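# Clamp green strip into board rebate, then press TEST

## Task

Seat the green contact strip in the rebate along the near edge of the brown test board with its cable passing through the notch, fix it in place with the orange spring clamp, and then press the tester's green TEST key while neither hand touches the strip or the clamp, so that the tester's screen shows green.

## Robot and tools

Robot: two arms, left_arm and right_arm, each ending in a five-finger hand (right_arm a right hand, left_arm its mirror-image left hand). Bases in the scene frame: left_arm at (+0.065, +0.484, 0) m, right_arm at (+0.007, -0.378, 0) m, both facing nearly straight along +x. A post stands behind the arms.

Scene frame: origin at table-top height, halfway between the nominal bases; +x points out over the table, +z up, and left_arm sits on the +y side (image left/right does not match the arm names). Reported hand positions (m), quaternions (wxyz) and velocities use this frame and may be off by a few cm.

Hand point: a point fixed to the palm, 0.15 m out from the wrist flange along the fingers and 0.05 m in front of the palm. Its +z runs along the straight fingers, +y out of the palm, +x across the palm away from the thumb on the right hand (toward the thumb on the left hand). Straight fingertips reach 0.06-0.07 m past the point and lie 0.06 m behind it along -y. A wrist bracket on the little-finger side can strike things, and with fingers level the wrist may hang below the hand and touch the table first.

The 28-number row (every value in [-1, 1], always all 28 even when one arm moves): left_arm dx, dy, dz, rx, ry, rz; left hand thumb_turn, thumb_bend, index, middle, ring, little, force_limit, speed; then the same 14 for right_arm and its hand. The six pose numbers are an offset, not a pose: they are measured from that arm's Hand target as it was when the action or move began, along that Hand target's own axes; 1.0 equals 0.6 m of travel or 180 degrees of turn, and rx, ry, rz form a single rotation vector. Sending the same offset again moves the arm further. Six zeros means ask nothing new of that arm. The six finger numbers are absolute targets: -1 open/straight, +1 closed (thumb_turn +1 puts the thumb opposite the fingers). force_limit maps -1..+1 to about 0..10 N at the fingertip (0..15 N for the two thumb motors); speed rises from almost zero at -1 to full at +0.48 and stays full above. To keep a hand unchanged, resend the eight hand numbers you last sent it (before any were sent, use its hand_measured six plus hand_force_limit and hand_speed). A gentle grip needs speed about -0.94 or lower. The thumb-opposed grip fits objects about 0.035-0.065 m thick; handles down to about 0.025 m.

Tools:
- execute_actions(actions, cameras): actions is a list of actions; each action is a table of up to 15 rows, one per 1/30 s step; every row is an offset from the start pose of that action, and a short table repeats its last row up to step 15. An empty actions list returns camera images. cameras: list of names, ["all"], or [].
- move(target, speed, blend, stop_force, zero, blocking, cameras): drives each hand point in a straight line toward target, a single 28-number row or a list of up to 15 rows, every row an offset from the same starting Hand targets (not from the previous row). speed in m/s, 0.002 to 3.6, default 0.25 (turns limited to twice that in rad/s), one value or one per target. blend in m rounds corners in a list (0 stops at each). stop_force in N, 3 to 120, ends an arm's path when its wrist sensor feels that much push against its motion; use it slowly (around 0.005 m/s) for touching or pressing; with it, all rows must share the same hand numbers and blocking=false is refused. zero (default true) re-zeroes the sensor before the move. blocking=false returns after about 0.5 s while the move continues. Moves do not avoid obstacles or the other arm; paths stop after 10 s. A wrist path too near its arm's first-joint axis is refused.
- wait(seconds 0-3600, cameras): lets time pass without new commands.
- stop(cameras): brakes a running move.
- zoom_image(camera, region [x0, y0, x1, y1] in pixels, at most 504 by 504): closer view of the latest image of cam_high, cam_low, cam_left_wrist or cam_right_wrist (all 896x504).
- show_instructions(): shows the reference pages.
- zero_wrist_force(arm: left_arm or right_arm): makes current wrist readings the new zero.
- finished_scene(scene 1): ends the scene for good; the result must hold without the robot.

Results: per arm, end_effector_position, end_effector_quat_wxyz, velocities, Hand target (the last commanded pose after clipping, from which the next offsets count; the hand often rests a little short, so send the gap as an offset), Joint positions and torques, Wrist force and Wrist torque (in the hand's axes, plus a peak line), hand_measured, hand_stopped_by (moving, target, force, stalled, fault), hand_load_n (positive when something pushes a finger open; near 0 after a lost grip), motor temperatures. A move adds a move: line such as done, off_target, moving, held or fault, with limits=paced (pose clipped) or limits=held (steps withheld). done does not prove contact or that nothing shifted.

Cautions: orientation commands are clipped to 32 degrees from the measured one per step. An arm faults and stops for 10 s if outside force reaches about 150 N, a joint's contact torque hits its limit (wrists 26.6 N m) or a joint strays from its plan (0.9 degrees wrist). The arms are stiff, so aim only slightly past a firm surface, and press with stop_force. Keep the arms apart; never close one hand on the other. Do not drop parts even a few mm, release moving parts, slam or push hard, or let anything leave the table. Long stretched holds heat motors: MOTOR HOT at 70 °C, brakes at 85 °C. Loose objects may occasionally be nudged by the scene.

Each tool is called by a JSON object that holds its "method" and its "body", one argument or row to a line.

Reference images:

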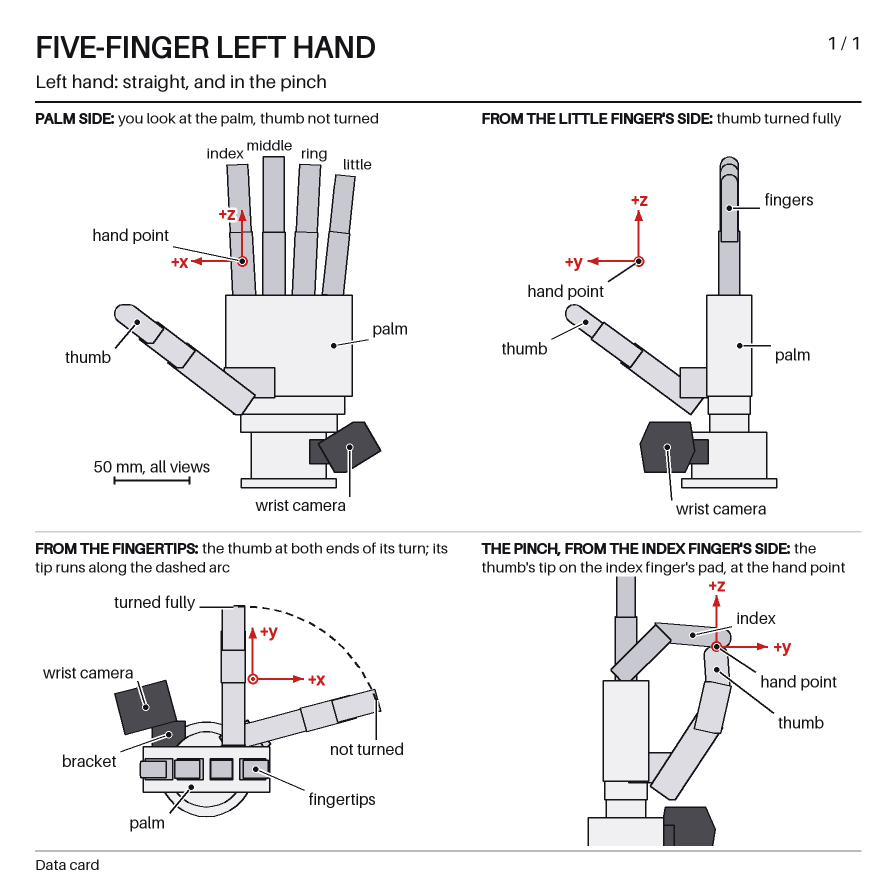

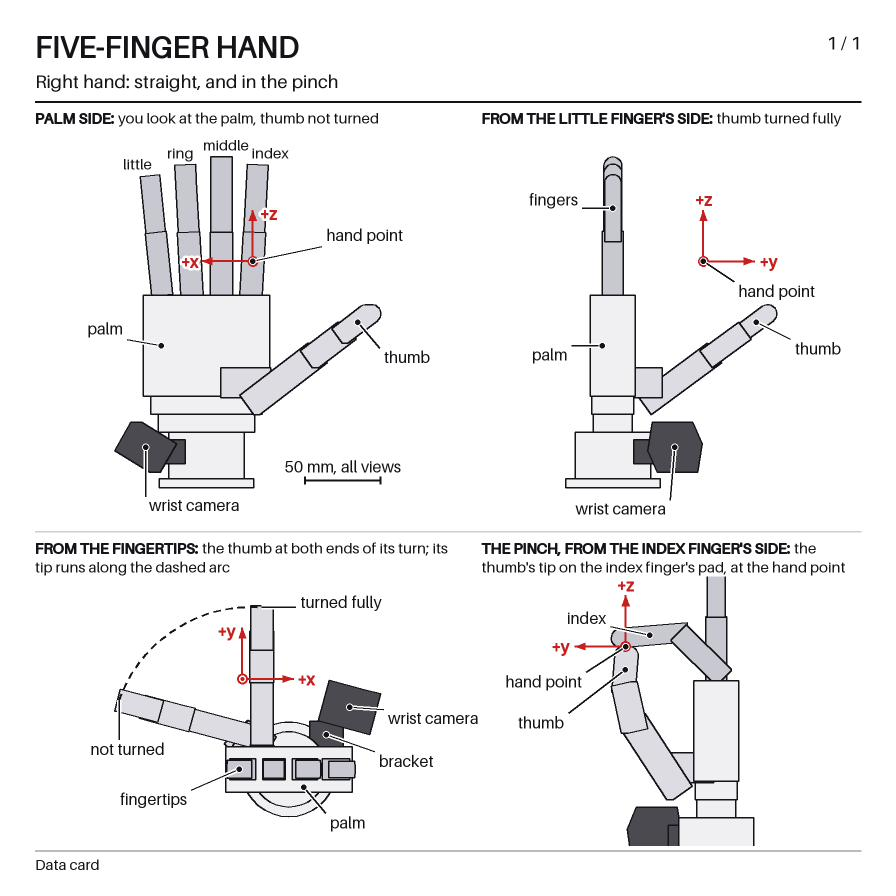

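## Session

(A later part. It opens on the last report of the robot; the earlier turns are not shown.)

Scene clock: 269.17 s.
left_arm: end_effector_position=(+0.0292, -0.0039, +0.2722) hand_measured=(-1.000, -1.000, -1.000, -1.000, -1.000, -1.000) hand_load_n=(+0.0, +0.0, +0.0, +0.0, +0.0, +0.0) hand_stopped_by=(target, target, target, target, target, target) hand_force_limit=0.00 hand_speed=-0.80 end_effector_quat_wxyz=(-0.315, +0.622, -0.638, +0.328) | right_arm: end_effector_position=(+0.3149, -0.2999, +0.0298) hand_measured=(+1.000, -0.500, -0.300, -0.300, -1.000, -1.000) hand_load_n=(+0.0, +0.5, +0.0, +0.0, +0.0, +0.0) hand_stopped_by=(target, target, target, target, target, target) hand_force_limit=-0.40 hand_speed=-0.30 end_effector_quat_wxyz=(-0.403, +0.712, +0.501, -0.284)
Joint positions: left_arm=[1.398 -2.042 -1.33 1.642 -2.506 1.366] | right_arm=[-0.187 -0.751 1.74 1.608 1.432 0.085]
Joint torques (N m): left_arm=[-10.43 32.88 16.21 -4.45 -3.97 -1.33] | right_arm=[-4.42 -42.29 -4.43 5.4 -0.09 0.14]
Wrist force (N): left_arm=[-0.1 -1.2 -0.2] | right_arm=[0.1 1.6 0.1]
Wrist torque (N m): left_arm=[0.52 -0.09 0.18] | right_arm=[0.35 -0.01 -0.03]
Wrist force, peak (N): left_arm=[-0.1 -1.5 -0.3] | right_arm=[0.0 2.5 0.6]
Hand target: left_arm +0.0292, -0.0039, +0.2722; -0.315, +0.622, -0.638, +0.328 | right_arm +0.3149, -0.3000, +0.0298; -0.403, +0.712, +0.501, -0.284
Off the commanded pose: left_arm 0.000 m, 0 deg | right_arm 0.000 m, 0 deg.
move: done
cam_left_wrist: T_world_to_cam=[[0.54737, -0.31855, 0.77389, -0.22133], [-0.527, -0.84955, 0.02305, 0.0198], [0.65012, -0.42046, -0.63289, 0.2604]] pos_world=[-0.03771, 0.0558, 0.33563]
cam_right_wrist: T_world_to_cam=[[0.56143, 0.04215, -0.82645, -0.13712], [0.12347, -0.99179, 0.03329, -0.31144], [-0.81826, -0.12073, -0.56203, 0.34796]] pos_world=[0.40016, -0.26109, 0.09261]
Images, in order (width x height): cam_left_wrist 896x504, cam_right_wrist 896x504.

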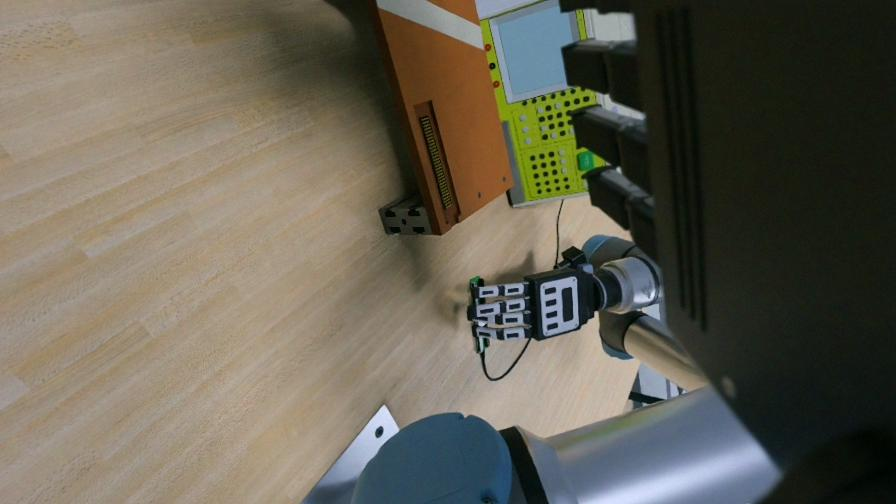

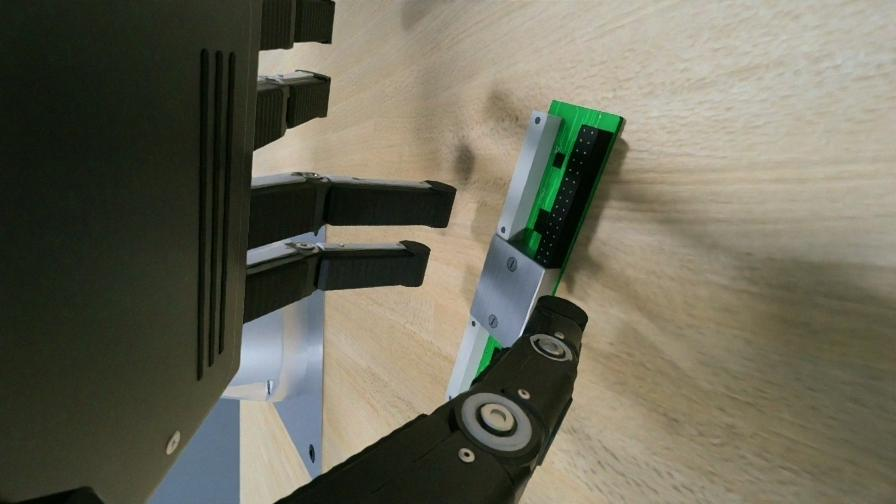

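{"method": "move", "body": {
  "target": [0,0,0,0,0,0,-1,-1,-1,-1,-1,-1,0,-0.8,0,0.02857,0.01717,0,0,0,1,-0.5,-0.3,-0.3,-1,-1,-0.4,-0.3],
  "speed": 0.01,
  "stop_force": 3,
  "cameras": ["cam_right_wrist"]
}}

Scene clock: 274.73 s.
left_arm: end_effector_position=(+0.0292, -0.0039, +0.2722) hand_measured=(-1.000, -1.000, -1.000, -1.000, -1.000, -1.000) hand_load_n=(+0.0, +0.0, +0.0, +0.0, +0.0, +0.0) hand_stopped_by=(target, target, target, target, target, target) hand_force_limit=0.00 hand_speed=-0.80 end_effector_quat_wxyz=(-0.315, +0.622, -0.638, +0.328) | right_arm: end_effector_position=(+0.3149, -0.3000, +0.0197) hand_measured=(+1.000, -0.500, -0.300, -0.300, -1.000, -1.000) hand_load_n=(+0.0, +0.0, +0.0, +0.0, +0.0, +0.0) hand_stopped_by=(target, target, target, target, target, target) hand_force_limit=-0.40 hand_speed=-0.30 end_effector_quat_wxyz=(-0.403, +0.712, +0.501, -0.284)
Joint positions: left_arm=[1.398 -2.042 -1.33 1.642 -2.506 1.366] | right_arm=[-0.187 -0.731 1.737 1.59 1.432 0.084]
Joint torques (N m): left_arm=[-9.92 33.6 20.19 -4.29 -3.98 -1.44] | right_arm=[-5.02 -43.08 -0.43 4.85 1.75 -0.56]
Wrist force (N): left_arm=[-0.1 -1.0 0.0] | right_arm=[-0.3 0.5 -0.7]
Wrist torque (N m): left_arm=[0.51 -0.09 0.18] | right_arm=[0.39 0.06 -0.08]
Wrist force, peak (N): left_arm=[-0.2 -1.3 -0.2] | right_arm=[0.4 -7.9 -6.3]
Hand target: left_arm +0.0292, -0.0039, +0.2722; -0.315, +0.622, -0.638, +0.328 | right_arm +0.3148, -0.3000, +0.0197; -0.403, +0.711, +0.501, -0.284 (not the last commanded pose)
Off the commanded pose: left_arm 0.000 m, 0 deg | right_arm 0.010 m, 0 deg.
move: contact (right_arm)
cam_right_wrist: T_world_to_cam=[[0.56126, 0.04221, -0.82656, -0.14532], [0.1235, -0.99179, 0.03321, -0.31109], [-0.81837, -0.12072, -0.56187, 0.34224]] pos_world=[0.40006, -0.26109, 0.08251]

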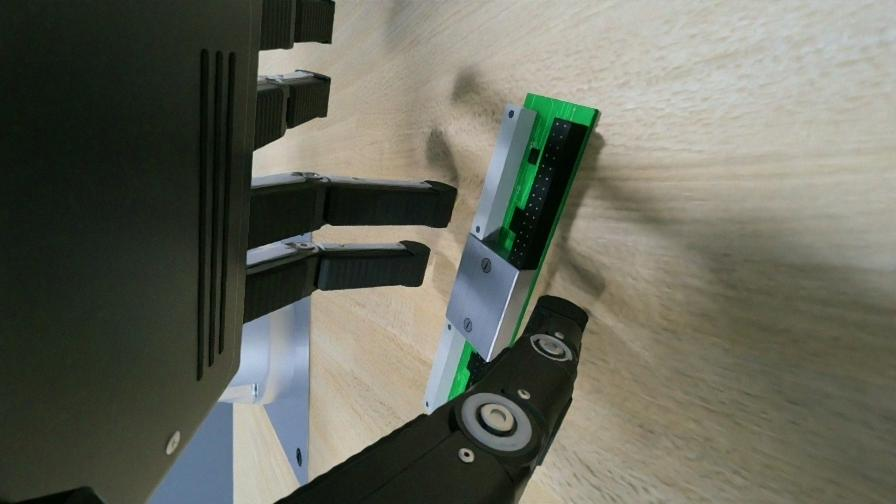

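{"method": "move", "body": {
  "target": [0,0,0,0,0,0,-1,-1,-1,-1,-1,-1,0,-0.8,0,0,0,0,0,0,1,-0.35,-0.15,-0.15,-1,-1,-0.6,-0.85],
  "speed": 0.02,
  "cameras": ["cam_right_wrist"]
}}

{"method": "zoom_image", "body": {
  "camera": "cam_right_wrist",
  "region": [360, 200, 640, 400]
}}

Scene clock: 281.67 s.
left_arm: end_effector_position=(+0.0292, -0.0039, +0.2722) hand_measured=(-1.000, -1.000, -1.000, -1.000, -1.000, -1.000) hand_load_n=(-0.5, +0.0, +0.0, -0.5, +0.0, +0.0) hand_stopped_by=(target, target, target, target, target, target) hand_force_limit=0.00 hand_speed=-0.80 end_effector_quat_wxyz=(-0.315, +0.622, -0.638, +0.328) | right_arm: end_effector_position=(+0.3148, -0.3000, +0.0197) hand_measured=(+1.000, -0.350, -0.150, -0.274, -1.000, -1.000) hand_load_n=(+0.0, +0.0, +0.0, +2.5, +0.0, +0.0) hand_stopped_by=(target, target, target, force, target, target) hand_force_limit=-0.60 hand_speed=-0.85 end_effector_quat_wxyz=(-0.403, +0.711, +0.501, -0.284)
Joint positions: left_arm=[1.398 -2.042 -1.33 1.642 -2.506 1.366] | right_arm=[-0.187 -0.731 1.737 1.59 1.432 0.084]
Joint torques (N m): left_arm=[-8.95 34.19 22.92 -4.19 -3.86 -1.5] | right_arm=[3.98 -40.85 -5.37 -1.32 1.69 -0.42]
Wrist force (N): left_arm=[-0.2 -0.8 -0.2] | right_arm=[0.5 -3.2 -0.1]
Wrist torque (N m): left_arm=[0.56 -0.09 0.16] | right_arm=[0.23 -0.04 -0.14]
Wrist force, peak (N): left_arm=[-0.1 -1.3 -0.3] | right_arm=[-0.1 -4.6 -0.9]
Hand target: left_arm +0.0292, -0.0039, +0.2722; -0.315, +0.622, -0.638, +0.328 | right_arm +0.3148, -0.3000, +0.0197; -0.403, +0.711, +0.501, -0.284
Off the commanded pose: left_arm 0.000 m, 0 deg | right_arm 0.000 m, 0 deg.
move: done
cam_right_wrist: T_world_to_cam=[[0.5612, 0.0422, -0.82661, -0.14529], [0.1235, -0.99179, 0.03321, -0.3111], [-0.81842, -0.12073, -0.5618, 0.34225]] pos_world=[0.40006, -0.26109, 0.08251]

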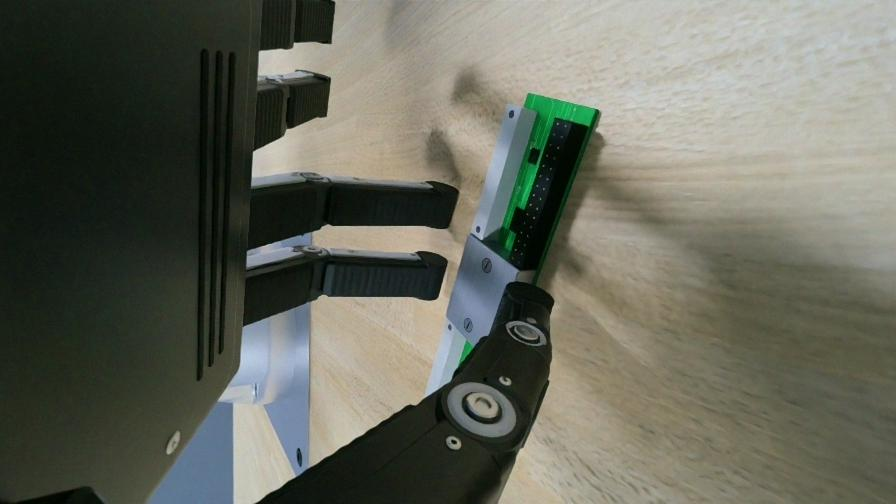

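Scaled by 1.800 from the camera's image (finer frame: 1280x720).

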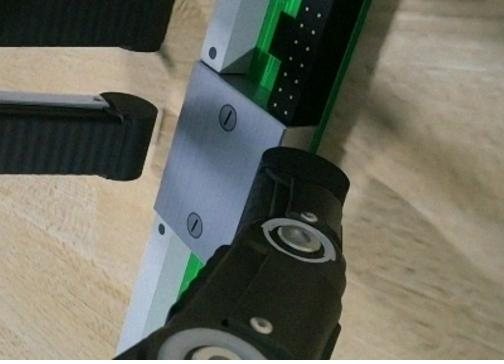

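{"method": "move", "body": {
  "target": [
    [0,0,0,0,0,0,-1,-1,-1,-1,-1,-1,0,-0.8,0,-0.02143,-0.01288,0,0,0,1,-0.35,-0.15,-0.15,-1,-1,-0.6,-0.85],
    [0,0,0,0,0,0,-1,-1,-1,-1,-1,-1,0,-0.8,-0.003,-0.02143,-0.01288,0.0389,0.0343,-0.0571,1,-0.5,-0.3,-0.3,-1,-1,-0.6,-0.6]
  ],
  "speed": 0.05,
  "cameras": ["cam_right_wrist"]
}}

Scene clock: 326.17 s.
left_arm: end_effector_position=(+0.0292, -0.0039, +0.2722) hand_measured=(-1.000, -1.000, -1.000, -1.000, -1.000, -1.000) hand_load_n=(+0.0, +0.0, +0.0, +0.0, +0.0, +0.0) hand_stopped_by=(target, target, target, target, target, target) hand_force_limit=0.00 hand_speed=-0.80 end_effector_quat_wxyz=(-0.315, +0.622, -0.638, +0.328) | right_arm: end_effector_position=(+0.3142, -0.3017, +0.0347) hand_measured=(+1.000, -0.500, -0.300, -0.300, -1.000, -1.000) hand_load_n=(+0.0, +0.0, -0.5, +0.0, +0.0, +0.0) hand_stopped_by=(target, target, target, target, target, target) hand_force_limit=-0.60 hand_speed=-0.60 end_effector_quat_wxyz=(-0.496, +0.652, +0.522, -0.238)
Joint positions: left_arm=[1.398 -2.042 -1.33 1.642 -2.506 1.366] | right_arm=[-0.27 -0.714 1.755 1.689 1.403 -0.154]
Joint torques (N m): left_arm=[-8.56 35.84 26.87 -4.19 -3.67 -1.58] | right_arm=[6.94 -43.3 -9.04 -0.46 1.58 1.11]
Wrist force (N): left_arm=[-0.3 -1.1 -0.1] | right_arm=[0.2 1.7 0.4]
Wrist torque (N m): left_arm=[0.51 -0.05 0.17] | right_arm=[0.32 -0.03 0.00]
Wrist force, peak (N): left_arm=[-0.5 -1.1 -0.4] | right_arm=[0.0 -5.0 -1.1]
Hand target: left_arm +0.0292, -0.0039, +0.2722; -0.315, +0.622, -0.638, +0.328 | right_arm +0.3143, -0.3017, +0.0347; -0.496, +0.652, +0.522, -0.238
Off the commanded pose: left_arm 0.000 m, 0 deg | right_arm 0.000 m, 0 deg.
move: done
cam_right_wrist: T_world_to_cam=[[0.52458, 0.23879, -0.81719, -0.06199], [0.1192, -0.97101, -0.20722, -0.2973], [-0.84298, 0.01129, -0.53783, 0.39671]] pos_world=[0.40237, -0.27836, 0.1011]

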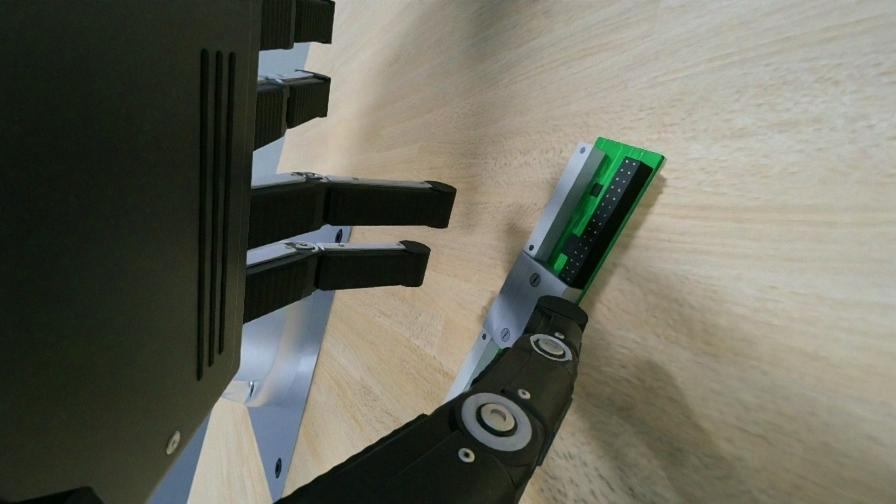

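{"method": "move", "body": {
  "target": [0,0,0,0,0,0,-1,-1,-1,-1,-1,-1,0,-0.8,-0.0069,0.02985,0.01317,0,0,0,1,-0.5,-0.3,-0.3,-1,-1,-0.6,-0.6],
  "speed": 0.008,
  "stop_force": 3,
  "cameras": ["cam_right_wrist"]
}}

{"method": "zoom_image", "body": {
  "camera": "cam_right_wrist",
  "region": [360, 160, 640, 400]
}}

Scene clock: 334.73 s.
left_arm: end_effector_position=(+0.0292, -0.0039, +0.2722) hand_measured=(-1.000, -1.000, -1.000, -1.000, -1.000, -1.000) hand_load_n=(+0.0, +0.0, +0.0, +0.0, +0.0, +0.0) hand_stopped_by=(target, target, target, target, target, target) hand_force_limit=0.00 hand_speed=-0.80 end_effector_quat_wxyz=(-0.315, +0.622, -0.638, +0.328) | right_arm: end_effector_position=(+0.3143, -0.3017, +0.0170) hand_measured=(+1.000, -0.500, -0.300, -0.300, -1.000, -1.000) hand_load_n=(+0.0, -1.5, +0.0, +0.0, +0.0, +0.0) hand_stopped_by=(target, target, target, target, target, target) hand_force_limit=-0.60 hand_speed=-0.60 end_effector_quat_wxyz=(-0.496, +0.652, +0.522, -0.238)
Joint positions: left_arm=[1.398 -2.042 -1.33 1.642 -2.506 1.366] | right_arm=[-0.27 -0.677 1.747 1.66 1.403 -0.154]
Joint torques (N m): left_arm=[-8.35 36.38 26.85 -4.37 -3.83 -1.48] | right_arm=[0.68 -43.59 0.64 4.69 1.71 -0.24]
Wrist force (N): left_arm=[-0.2 -1.0 -0.4] | right_arm=[0.0 -1.0 -0.6]
Wrist torque (N m): left_arm=[0.55 -0.09 0.17] | right_arm=[0.18 0.00 -0.05]
Wrist force, peak (N): left_arm=[-0.1 -1.4 0.0] | right_arm=[0.2 -3.1 -2.2]
Hand target: left_arm +0.0292, -0.0039, +0.2722; -0.315, +0.622, -0.638, +0.328 | right_arm +0.3143, -0.3017, +0.0170; -0.496, +0.652, +0.522, -0.238 (not the last commanded pose)
Off the commanded pose: left_arm 0.000 m, 0 deg | right_arm 0.002 m, 0 deg.
move: contact (right_arm)
cam_right_wrist: T_world_to_cam=[[0.52459, 0.23871, -0.81721, -0.07648], [0.11916, -0.97103, -0.20715, -0.30096], [-0.84298, 0.01129, -0.53783, 0.38719]] pos_world=[0.40237, -0.27836, 0.0834]

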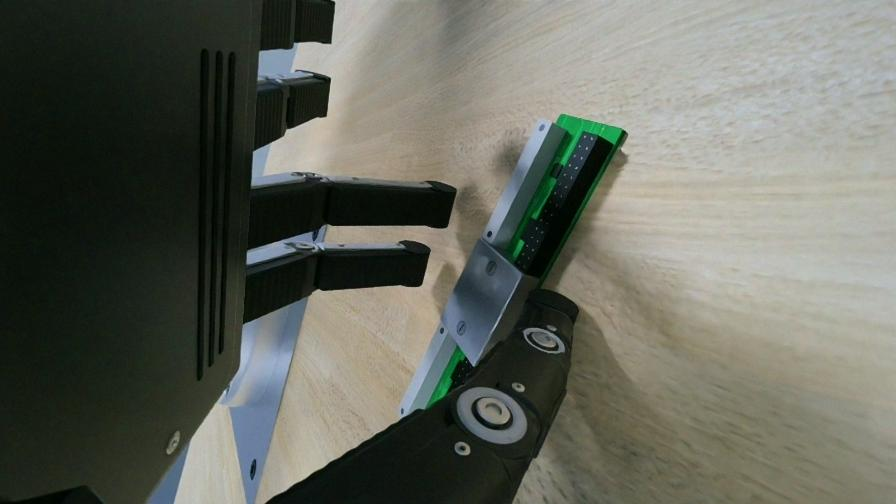

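Scaled by 1.800 from the camera's image (finer frame: 1280x720).

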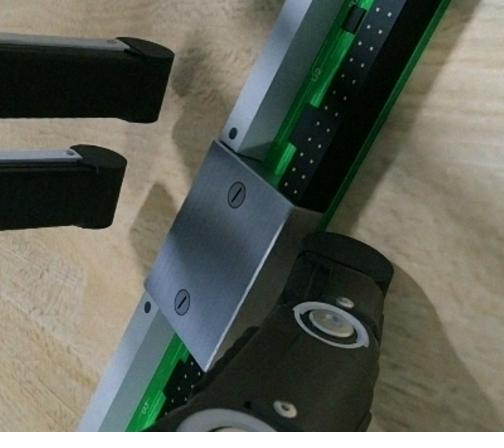

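{"method": "move", "body": {
  "target": [0,0,0,0,0,0,-1,-1,-1,-1,-1,-1,0,-0.8,0,0,0,0,0,0,1,-0.4,-0.05,-0.05,-1,-1,-0.6,-0.9],
  "speed": 0.02,
  "cameras": ["cam_right_wrist"]
}}

{"method": "zoom_image", "body": {
  "camera": "cam_right_wrist",
  "region": [360, 160, 640, 400]
}}

Scene clock: 340.43 s.
left_arm: end_effector_position=(+0.0292, -0.0039, +0.2722) hand_measured=(-1.000, -1.000, -1.000, -1.000, -1.000, -1.000) hand_load_n=(+0.0, +0.0, +0.0, +0.0, +0.0, +0.0) hand_stopped_by=(target, target, target, target, target, target) hand_force_limit=0.00 hand_speed=-0.80 end_effector_quat_wxyz=(-0.315, +0.622, -0.638, +0.328) | right_arm: end_effector_position=(+0.3143, -0.3017, +0.0170) hand_measured=(+1.000, -0.400, -0.050, -0.050, -1.000, -1.000) hand_load_n=(+0.0, +0.0, +0.0, +0.0, +0.0, +0.0) hand_stopped_by=(target, target, target, target, target, target) hand_force_limit=-0.60 hand_speed=-0.90 end_effector_quat_wxyz=(-0.496, +0.652, +0.522, -0.238)
Joint positions: left_arm=[1.398 -2.042 -1.33 1.642 -2.506 1.366] | right_arm=[-0.27 -0.677 1.747 1.66 1.403 -0.154]
Joint torques (N m): left_arm=[-6.28 36.27 26.97 -4.35 -3.89 -1.46] | right_arm=[0.35 -43.57 0.51 4.7 1.69 -0.31]
Wrist force (N): left_arm=[-0.2 -1.0 -0.1] | right_arm=[0.1 1.7 0.5]
Wrist torque (N m): left_arm=[0.53 -0.08 0.17] | right_arm=[0.33 -0.03 -0.01]
Wrist force, peak (N): left_arm=[-0.3 -1.1 -0.6] | right_arm=[0.2 2.0 0.5]
Hand target: left_arm +0.0292, -0.0039, +0.2722; -0.315, +0.622, -0.638, +0.328 | right_arm +0.3143, -0.3017, +0.0170; -0.496, +0.652, +0.522, -0.238
Off the commanded pose: left_arm 0.000 m, 0 deg | right_arm 0.000 m, 0 deg.
move: done
cam_right_wrist: T_world_to_cam=[[0.52459, 0.23871, -0.81721, -0.07648], [0.11916, -0.97103, -0.20715, -0.30096], [-0.84298, 0.01129, -0.53783, 0.38719]] pos_world=[0.40237, -0.27836, 0.0834]

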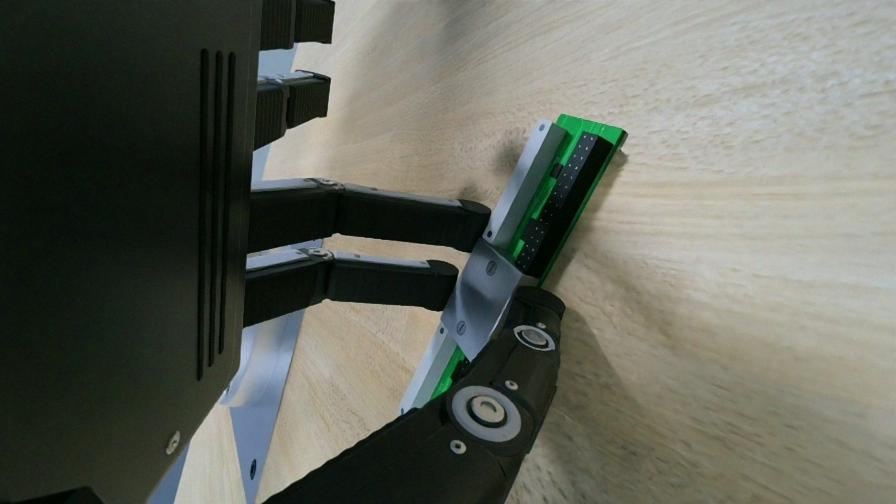

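Scaled by 1.800 from the camera's image (finer frame: 1280x720).

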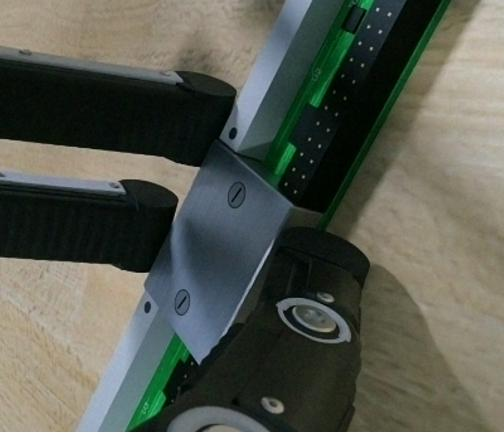

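{"method": "move", "body": {
  "target": [0,0,0,0,0,0,-1,-1,-1,-1,-1,-1,0,-0.8,0,0,0,0,0,0,1,-0.4,0.3,0.3,-1,-1,-0.6,-0.94],
  "speed": 0.02,
  "cameras": ["cam_right_wrist"]
}}

{"method": "zoom_image", "body": {
  "camera": "cam_right_wrist",
  "region": [360, 160, 640, 400]
}}

Scene clock: 345.87 s.
left_arm: end_effector_position=(+0.0292, -0.0039, +0.2722) hand_measured=(-1.000, -1.000, -1.000, -1.000, -1.000, -1.000) hand_load_n=(+0.0, +0.0, +0.0, +0.0, +0.0, +0.0) hand_stopped_by=(target, target, target, target, target, target) hand_force_limit=0.00 hand_speed=-0.80 end_effector_quat_wxyz=(-0.315, +0.622, -0.638, +0.328) | right_arm: end_effector_position=(+0.3143, -0.3017, +0.0170) hand_measured=(+1.000, -0.400, +0.044, +0.028, -1.000, -1.000) hand_load_n=(-0.5, +2.5, +2.5, +2.0, +0.0, +0.0) hand_stopped_by=(target, target, force, force, target, target) hand_force_limit=-0.60 hand_speed=-0.94 end_effector_quat_wxyz=(-0.496, +0.652, +0.522, -0.238)
Joint positions: left_arm=[1.398 -2.042 -1.33 1.642 -2.506 1.366] | right_arm=[-0.27 -0.677 1.747 1.66 1.403 -0.154]
Joint torques (N m): left_arm=[-5.89 37.87 26.73 -4.32 -3.84 -1.51] | right_arm=[0.52 -43.43 0.59 4.71 1.52 -0.25]
Wrist force (N): left_arm=[-0.1 -1.2 -0.2] | right_arm=[0.2 1.1 0.3]
Wrist torque (N m): left_arm=[0.50 -0.10 0.19] | right_arm=[0.27 -0.02 -0.03]
Wrist force, peak (N): left_arm=[-0.3 -1.4 -0.2] | right_arm=[0.4 2.1 0.6]
Hand target: left_arm +0.0292, -0.0039, +0.2722; -0.315, +0.622, -0.638, +0.328 | right_arm +0.3143, -0.3017, +0.0170; -0.496, +0.652, +0.522, -0.238
Off the commanded pose: left_arm 0.000 m, 0 deg | right_arm 0.000 m, 0 deg.
move: done
cam_right_wrist: T_world_to_cam=[[0.52459, 0.23871, -0.81721, -0.07648], [0.11916, -0.97103, -0.20715, -0.30096], [-0.84298, 0.01129, -0.53783, 0.38719]] pos_world=[0.40237, -0.27836, 0.0834]

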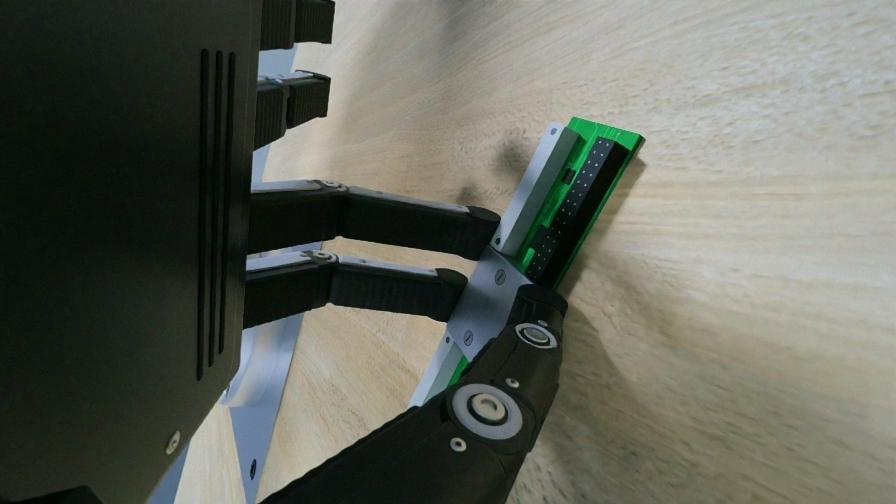

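Scaled by 1.800 from the camera's image (finer frame: 1280x720).

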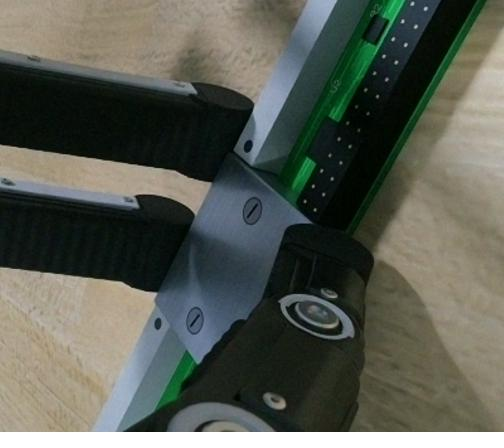

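{"method": "move", "body": {
  "target": [
    [0,0,0,0,0,0,-1,-1,-1,-1,-1,-1,0,-0.8,0,0,0,0,0,0,1,-0.4,0.35,0.35,-1,-1,-0.3,-0.94],
    [0,0,0,0,0,0,-1,-1,-1,-1,-1,-1,0,-0.8,0.02767,-0.11937,-0.0527,0,0,0,1,-0.4,0.35,0.35,-1,-1,-0.3,-0.94]
  ],
  "speed": 0.05,
  "cameras": ["cam_right_wrist","cam_high"]
}}

{"method": "zoom_image", "body": {
  "camera": "cam_right_wrist",
  "region": [360, 100, 700, 440]
}}

Scene clock: 352.23 s.
left_arm: end_effector_position=(+0.0292, -0.0039, +0.2722) hand_measured=(-1.000, -1.000, -1.000, -1.000, -1.000, -1.000) hand_load_n=(-0.5, +0.0, +0.0, +0.0, +0.0, +0.0) hand_stopped_by=(target, target, target, target, target, target) hand_force_limit=0.00 hand_speed=-0.80 end_effector_quat_wxyz=(-0.315, +0.622, -0.638, +0.328) | right_arm: end_effector_position=(+0.3143, -0.3016, +0.0971) hand_measured=(+1.000, -0.402, +0.050, +0.036, -1.000, -1.000) hand_load_n=(+0.0, +5.0, +2.5, +4.0, +0.0, +0.0) hand_stopped_by=(target, target, force, force, target, target) hand_force_limit=-0.30 hand_speed=-0.94 end_effector_quat_wxyz=(-0.496, +0.652, +0.522, -0.238) end_effector_velocity=(+0.000, +0.000, -0.002) end_effector_angular_velocity=(+0.001, -0.002, +0.001)
Joint positions: left_arm=[1.398 -2.042 -1.33 1.642 -2.506 1.366] | right_arm=[-0.27 -0.839 1.765 1.803 1.403 -0.154]
Joint velocities: left_arm=[within noise] | right_arm=[0 0.003 0.002 -0.006 0 -0.002]
Joint torques (N m): left_arm=[-4.93 39.37 26.64 -4.35 -3.76 -1.42] | right_arm=[6.01 -29.36 -11.31 -0.57 -2.26 1.38]
Wrist force (N): left_arm=[-0.2 -0.9 -0.3] | right_arm=[-0.2 2.2 0.4]
Wrist torque (N m): left_arm=[0.55 -0.08 0.18] | right_arm=[0.36 0.04 -0.01]
Wrist force, peak (N): left_arm=[0.0 -1.3 -0.3] | right_arm=[0.8 -3.0 -0.1]
Hand target: left_arm +0.0292, -0.0039, +0.2722; -0.315, +0.622, -0.638, +0.328 | right_arm +0.3143, -0.3016, +0.0970; -0.496, +0.652, +0.522, -0.238
Off the commanded pose: left_arm 0.000 m, 0 deg | right_arm 0.000 m, 0 deg.
move: done
cam_right_wrist: T_world_to_cam=[[0.52435, 0.2388, -0.81733, -0.01096], [0.11915, -0.971, -0.20726, -0.28426], [-0.84313, 0.01129, -0.5376, 0.43038]] pos_world=[0.40247, -0.27826, 0.1635]
Images, in order (width x height): cam_high 896x504, cam_right_wrist 896x504.

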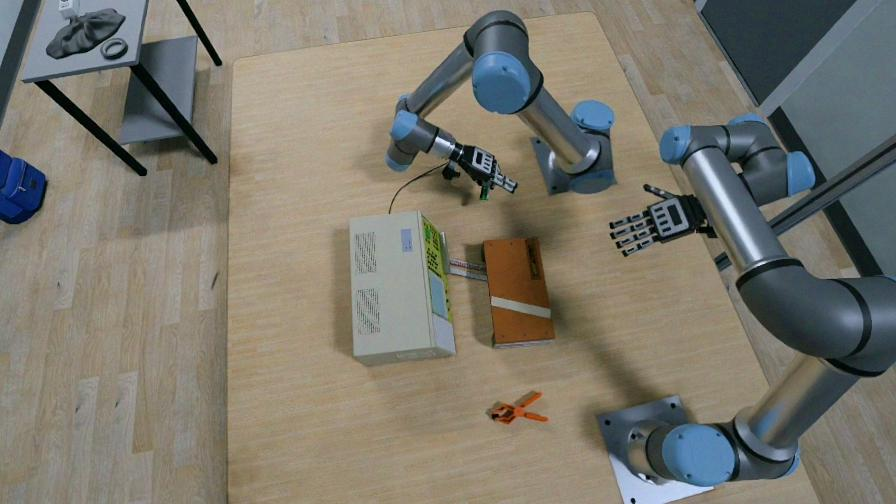

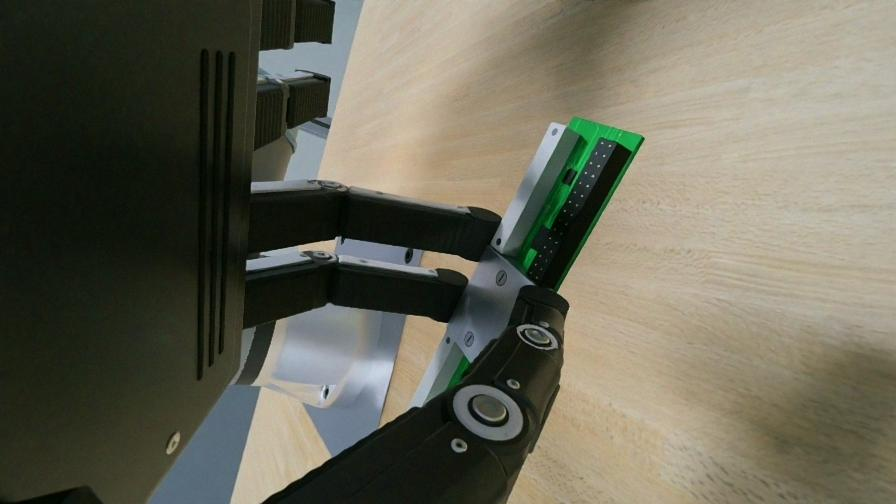

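Scaled by 1.482 from the camera's image (finer frame: 1280x720).

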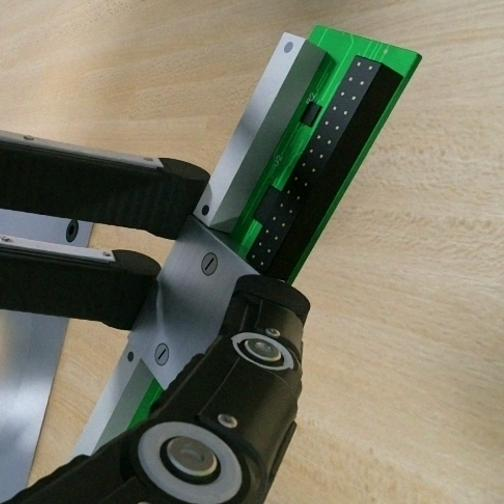

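{"method": "move", "body": {
  "target": [0,0,0,0,0,0,-1,-1,-1,-1,-1,-1,0,-0.8,0.197,-0.0555,0.1447,0.0121,-0.0522,-0.02305,1,-0.4,0.35,0.35,-1,-1,-0.3,-0.94],
  "speed": 0.1,
  "cameras": ["cam_right_wrist","cam_high", "cam_left_wrist"]
}}

Scene clock: 373.57 s.
left_arm: end_effector_position=(+0.0292, -0.0039, +0.2722) hand_measured=(-1.000, -1.000, -1.000, -1.000, -1.000, -1.000) hand_load_n=(+0.0, +0.0, +0.0, +0.0, +0.0, +0.0) hand_stopped_by=(target, target, target, target, target, target) hand_force_limit=0.00 hand_speed=-0.80 end_effector_quat_wxyz=(-0.315, +0.622, -0.638, +0.328) | right_arm: end_effector_position=(+0.2796, -0.1957, +0.1120) hand_measured=(+1.000, -0.402, +0.050, +0.036, -1.000, -1.000) hand_load_n=(+0.0, +5.0, +2.5, +4.0, +0.0, +0.0) hand_stopped_by=(target, target, force, force, target, target) hand_force_limit=-0.30 hand_speed=-0.94 end_effector_quat_wxyz=(-0.478, +0.615, +0.565, -0.272)
Joint positions: left_arm=[1.398 -2.042 -1.33 1.642 -2.506 1.366] | right_arm=[0 -0.878 1.785 1.81 1.281 -0.099]
Joint torques (N m): left_arm=[-5.29 38.55 27.13 -4.25 -3.87 -1.41] | right_arm=[0.77 -33.66 -10.41 2.28 -0.35 -0.13]
Wrist force (N): left_arm=[0.0 -0.9 -0.3] | right_arm=[0.2 1.5 0.2]
Wrist torque (N m): left_arm=[0.56 -0.10 0.17] | right_arm=[0.27 -0.03 -0.03]
Wrist force, peak (N): left_arm=[0.0 -1.4 -0.4] | right_arm=[3.9 2.7 2.0]
Hand target: left_arm +0.0292, -0.0039, +0.2722; -0.315, +0.622, -0.638, +0.328 | right_arm +0.2796, -0.1957, +0.1120; -0.478, +0.615, +0.565, -0.272 (not the last commanded pose)
Off the commanded pose: left_arm 0.000 m, 0 deg | right_arm 0.038 m, 3 deg.
FORCE FAULT: contact force on the right arm reached its limit, and that arm stopped. The contact can be on any part of that arm, not only on its tool. That arm's remaining commands of this call were not run. That arm is still stopped at the end of this call. That arm stays stopped for about 10 more seconds. Until then a move that you send moves the other arm only, and its call returns only when the move has ended. Once the stop has ended, the next robot result says so. If the stop ends while you think or write, that arm runs what you send next, counted from a new Hand target: where the arm stands when the stop ends. While its stop runs, that arm, its gripper or tool too, takes no new command. Until it ends, the stop uses up actions while you think or wait. An arm that is not stopped still takes commands.
move: fault (right_arm)
cam_left_wrist: T_world_to_cam=[[0.54737, -0.31855, 0.77389, -0.22133], [-0.527, -0.84955, 0.02305, 0.0198], [0.65012, -0.42046, -0.63289, 0.2604]] pos_world=[-0.03771, 0.0558, 0.33563]
cam_right_wrist: T_world_to_cam=[[0.48684, 0.30862, -0.81715, 0.01824], [0.25112, -0.94546, -0.20747, -0.20613], [-0.83661, -0.1042, -0.53779, 0.38353]] pos_world=[0.36375, -0.16056, 0.1784]
Images, in order (width x height): cam_high 896x504, cam_left_wrist 896x504, cam_right_wrist 896x504.

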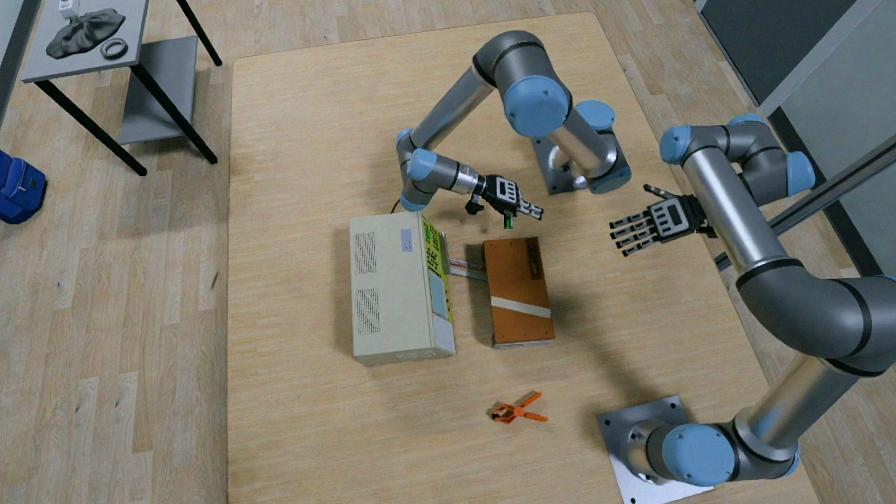

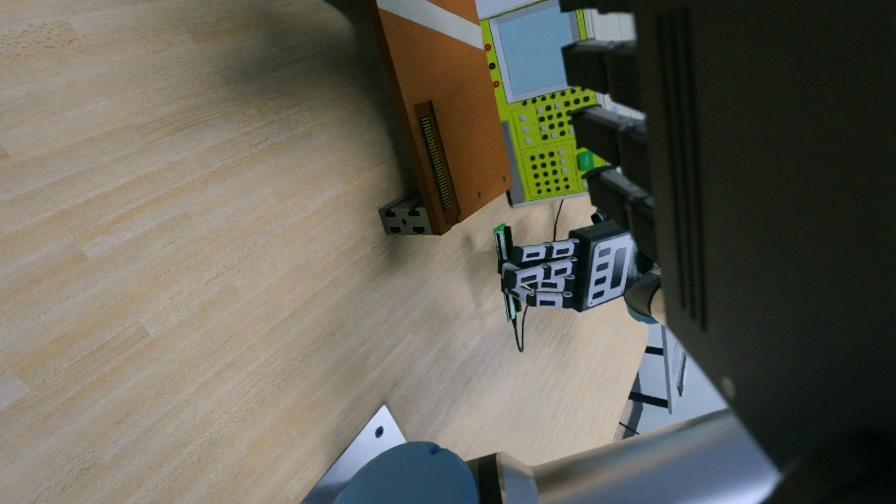

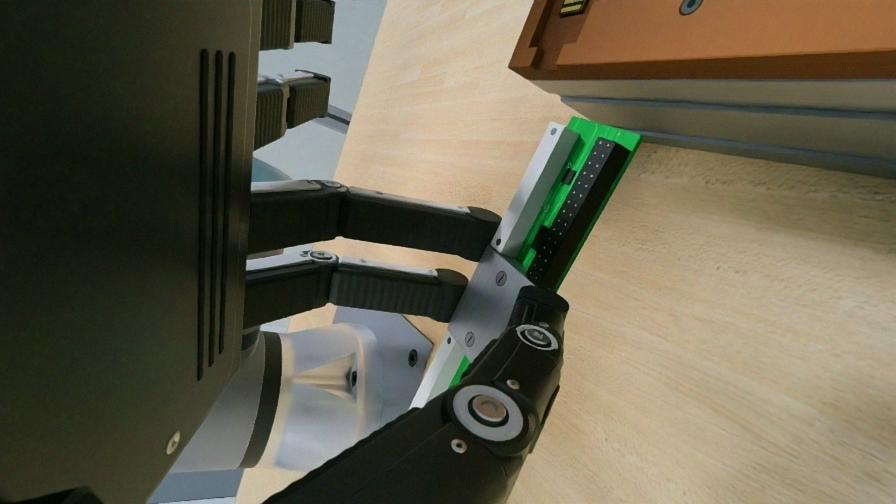

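{"method": "execute_actions", "body": {
  "actions": []
}}

{"method": "zoom_image", "body": {
  "camera": "cam_left_wrist",
  "region": [470, 200, 620, 360]
}}

{"method": "zoom_image", "body": {
  "camera": "cam_low",
  "region": [190, 100, 350, 260]
}}

{"method": "zoom_image", "body": {
  "camera": "cam_right_wrist",
  "region": [480, 0, 720, 200]
}}

Scene clock: 439.37 s.
left_arm: end_effector_position=(+0.0292, -0.0039, +0.2722) hand_measured=(-1.000, -1.000, -1.000, -1.000, -1.000, -1.000) hand_load_n=(+0.0, +0.0, +0.0, +0.0, +0.0, +0.0) hand_stopped_by=(target, target, target, target, target, target) hand_force_limit=0.00 hand_speed=-0.80 end_effector_quat_wxyz=(-0.315, +0.622, -0.638, +0.328) | right_arm: end_effector_position=(+0.2796, -0.1957, +0.1120) hand_measured=(+1.000, -0.402, +0.050, +0.036, -1.000, -1.000) hand_load_n=(+0.0, +5.0, +2.0, +4.0, +0.0, +0.0) hand_stopped_by=(target, target, force, force, target, target) hand_force_limit=-0.30 hand_speed=-0.94 end_effector_quat_wxyz=(-0.478, +0.615, +0.565, -0.272)
Joint positions: left_arm=[1.398 -2.042 -1.33 1.642 -2.506 1.366] | right_arm=[0 -0.878 1.785 1.81 1.281 -0.099]
Joint velocities: within noise
Joint torques (N m): left_arm=[-3.29 39.38 26.35 -4.26 -3.62 -1.45] | right_arm=[-0.38 -33.64 -10.22 2.27 -0.17 -0.16]
Motor temperatures (°C): left_arm=[28 24 27 31 27 31] | right_arm=[24 25 25 29 34 31]
Wrist force (N): left_arm=[-0.1 -1.2 -0.2] | right_arm=[0.2 1.6 0.1]
Wrist torque (N m): left_arm=[0.52 -0.10 0.18] | right_arm=[0.29 -0.03 -0.02]
Wrist force, peak (N): left_arm=[-0.3 -1.3 -0.5] | right_arm=[0.3 2.2 0.5]
Hand target: left_arm +0.0292, -0.0039, +0.2722; -0.315, +0.622, -0.638, +0.328 | right_arm +0.2796, -0.1957, +0.1120; -0.478, +0.615, +0.565, -0.272 (not the last commanded pose)
Off the commanded pose: left_arm 0.000 m, 0 deg | right_arm 0.038 m, 3 deg.
FORCE FAULT, CONTINUED: the right arm's stop, for the force fault that an earlier result reported, is over. The rest of the stop counts as 20 of the actions that you can send in this scene. That arm's target is now where it stood when the stop ended, not its last command. That arm accepts commands again.
camera_calibration:
cam_left_wrist: T_world_to_cam=[[0.54737, -0.31855, 0.77389, -0.22133], [-0.527, -0.84955, 0.02305, 0.0198], [0.65012, -0.42046, -0.63289, 0.2604]] pos_world=[-0.03771, 0.0558, 0.33563]
cam_right_wrist: T_world_to_cam=[[0.48684, 0.30862, -0.81715, 0.01824], [0.25112, -0.94546, -0.20747, -0.20613], [-0.83661, -0.1042, -0.53779, 0.38353]] pos_world=[0.36375, -0.16056, 0.1784]

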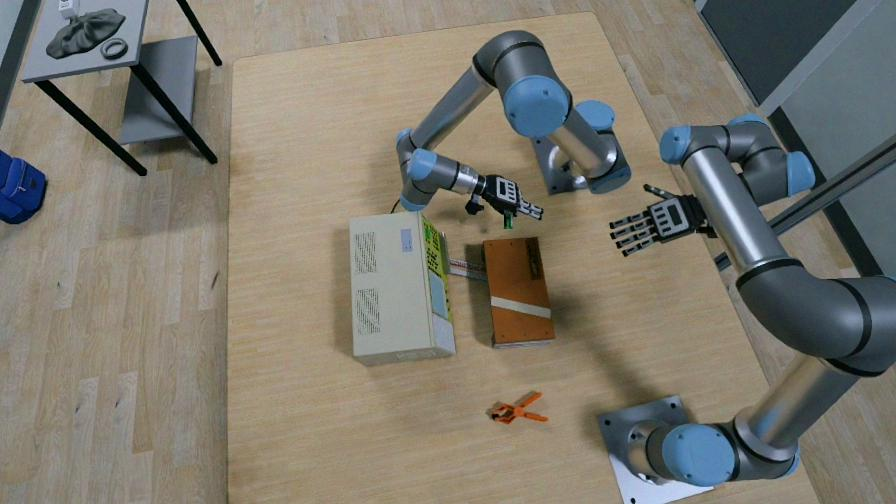

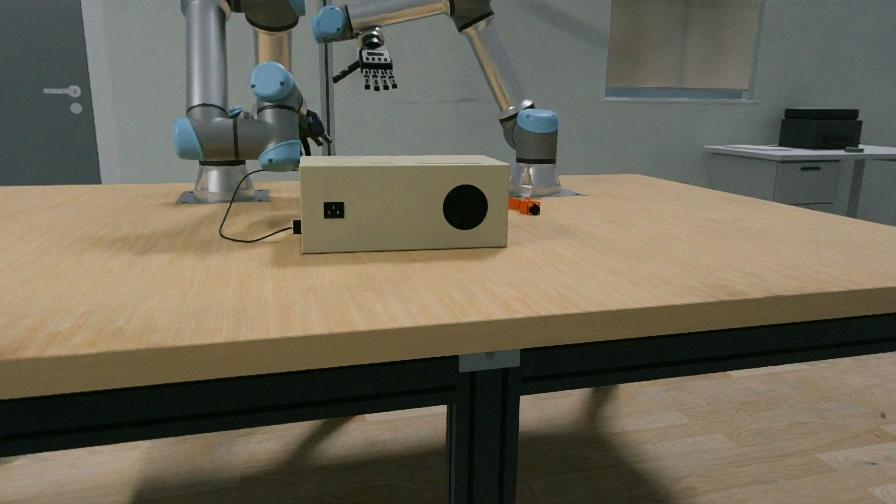

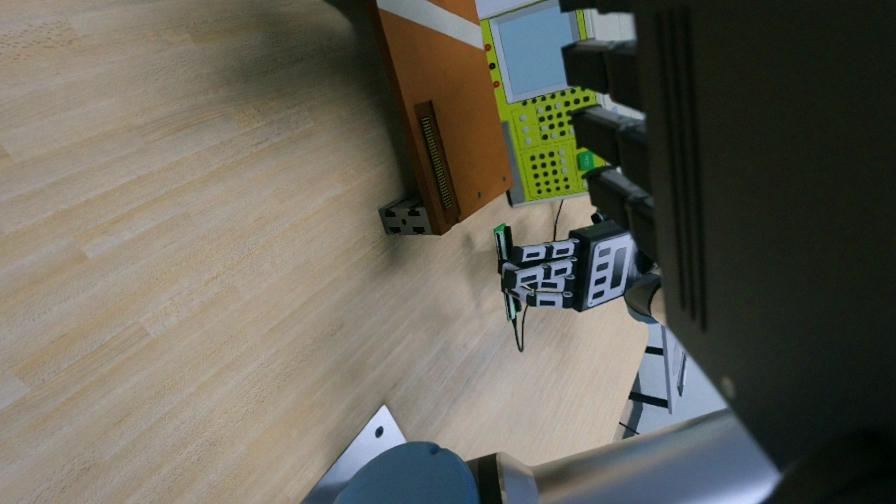

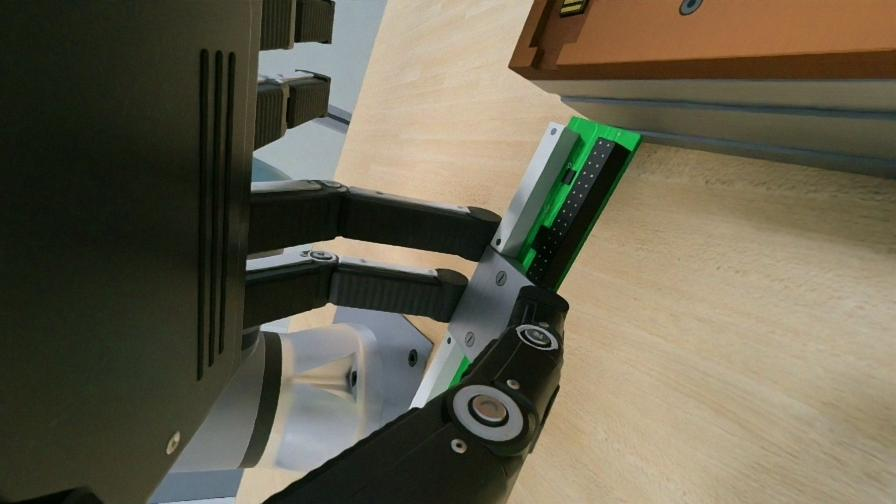

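Scaled by 3.150 from the camera's image (finer frame: 1280x720).

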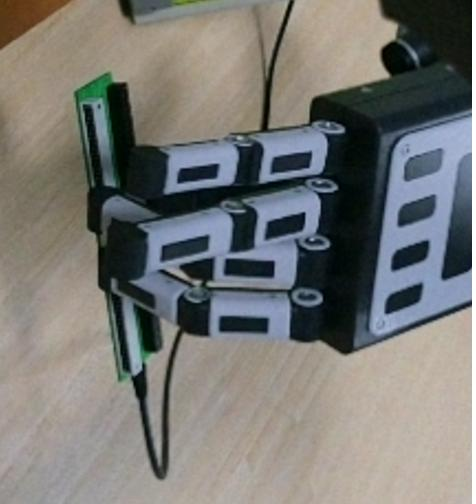

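Scaled by 3.150 from the camera's image (finer frame: 1280x720).

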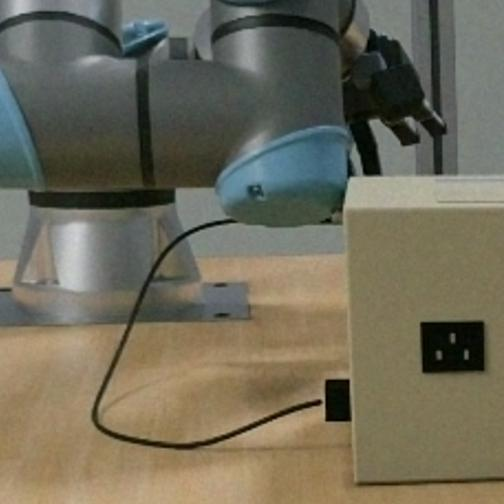

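Scaled by 2.100 from the camera's image (finer frame: 1280x720).

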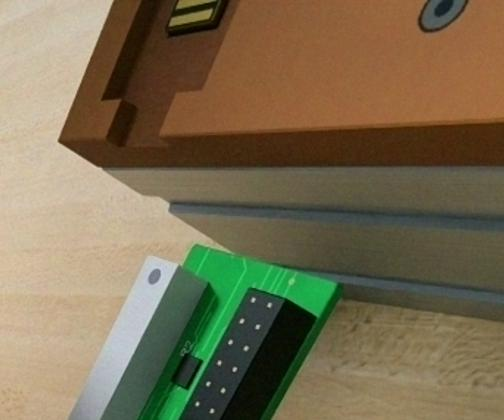

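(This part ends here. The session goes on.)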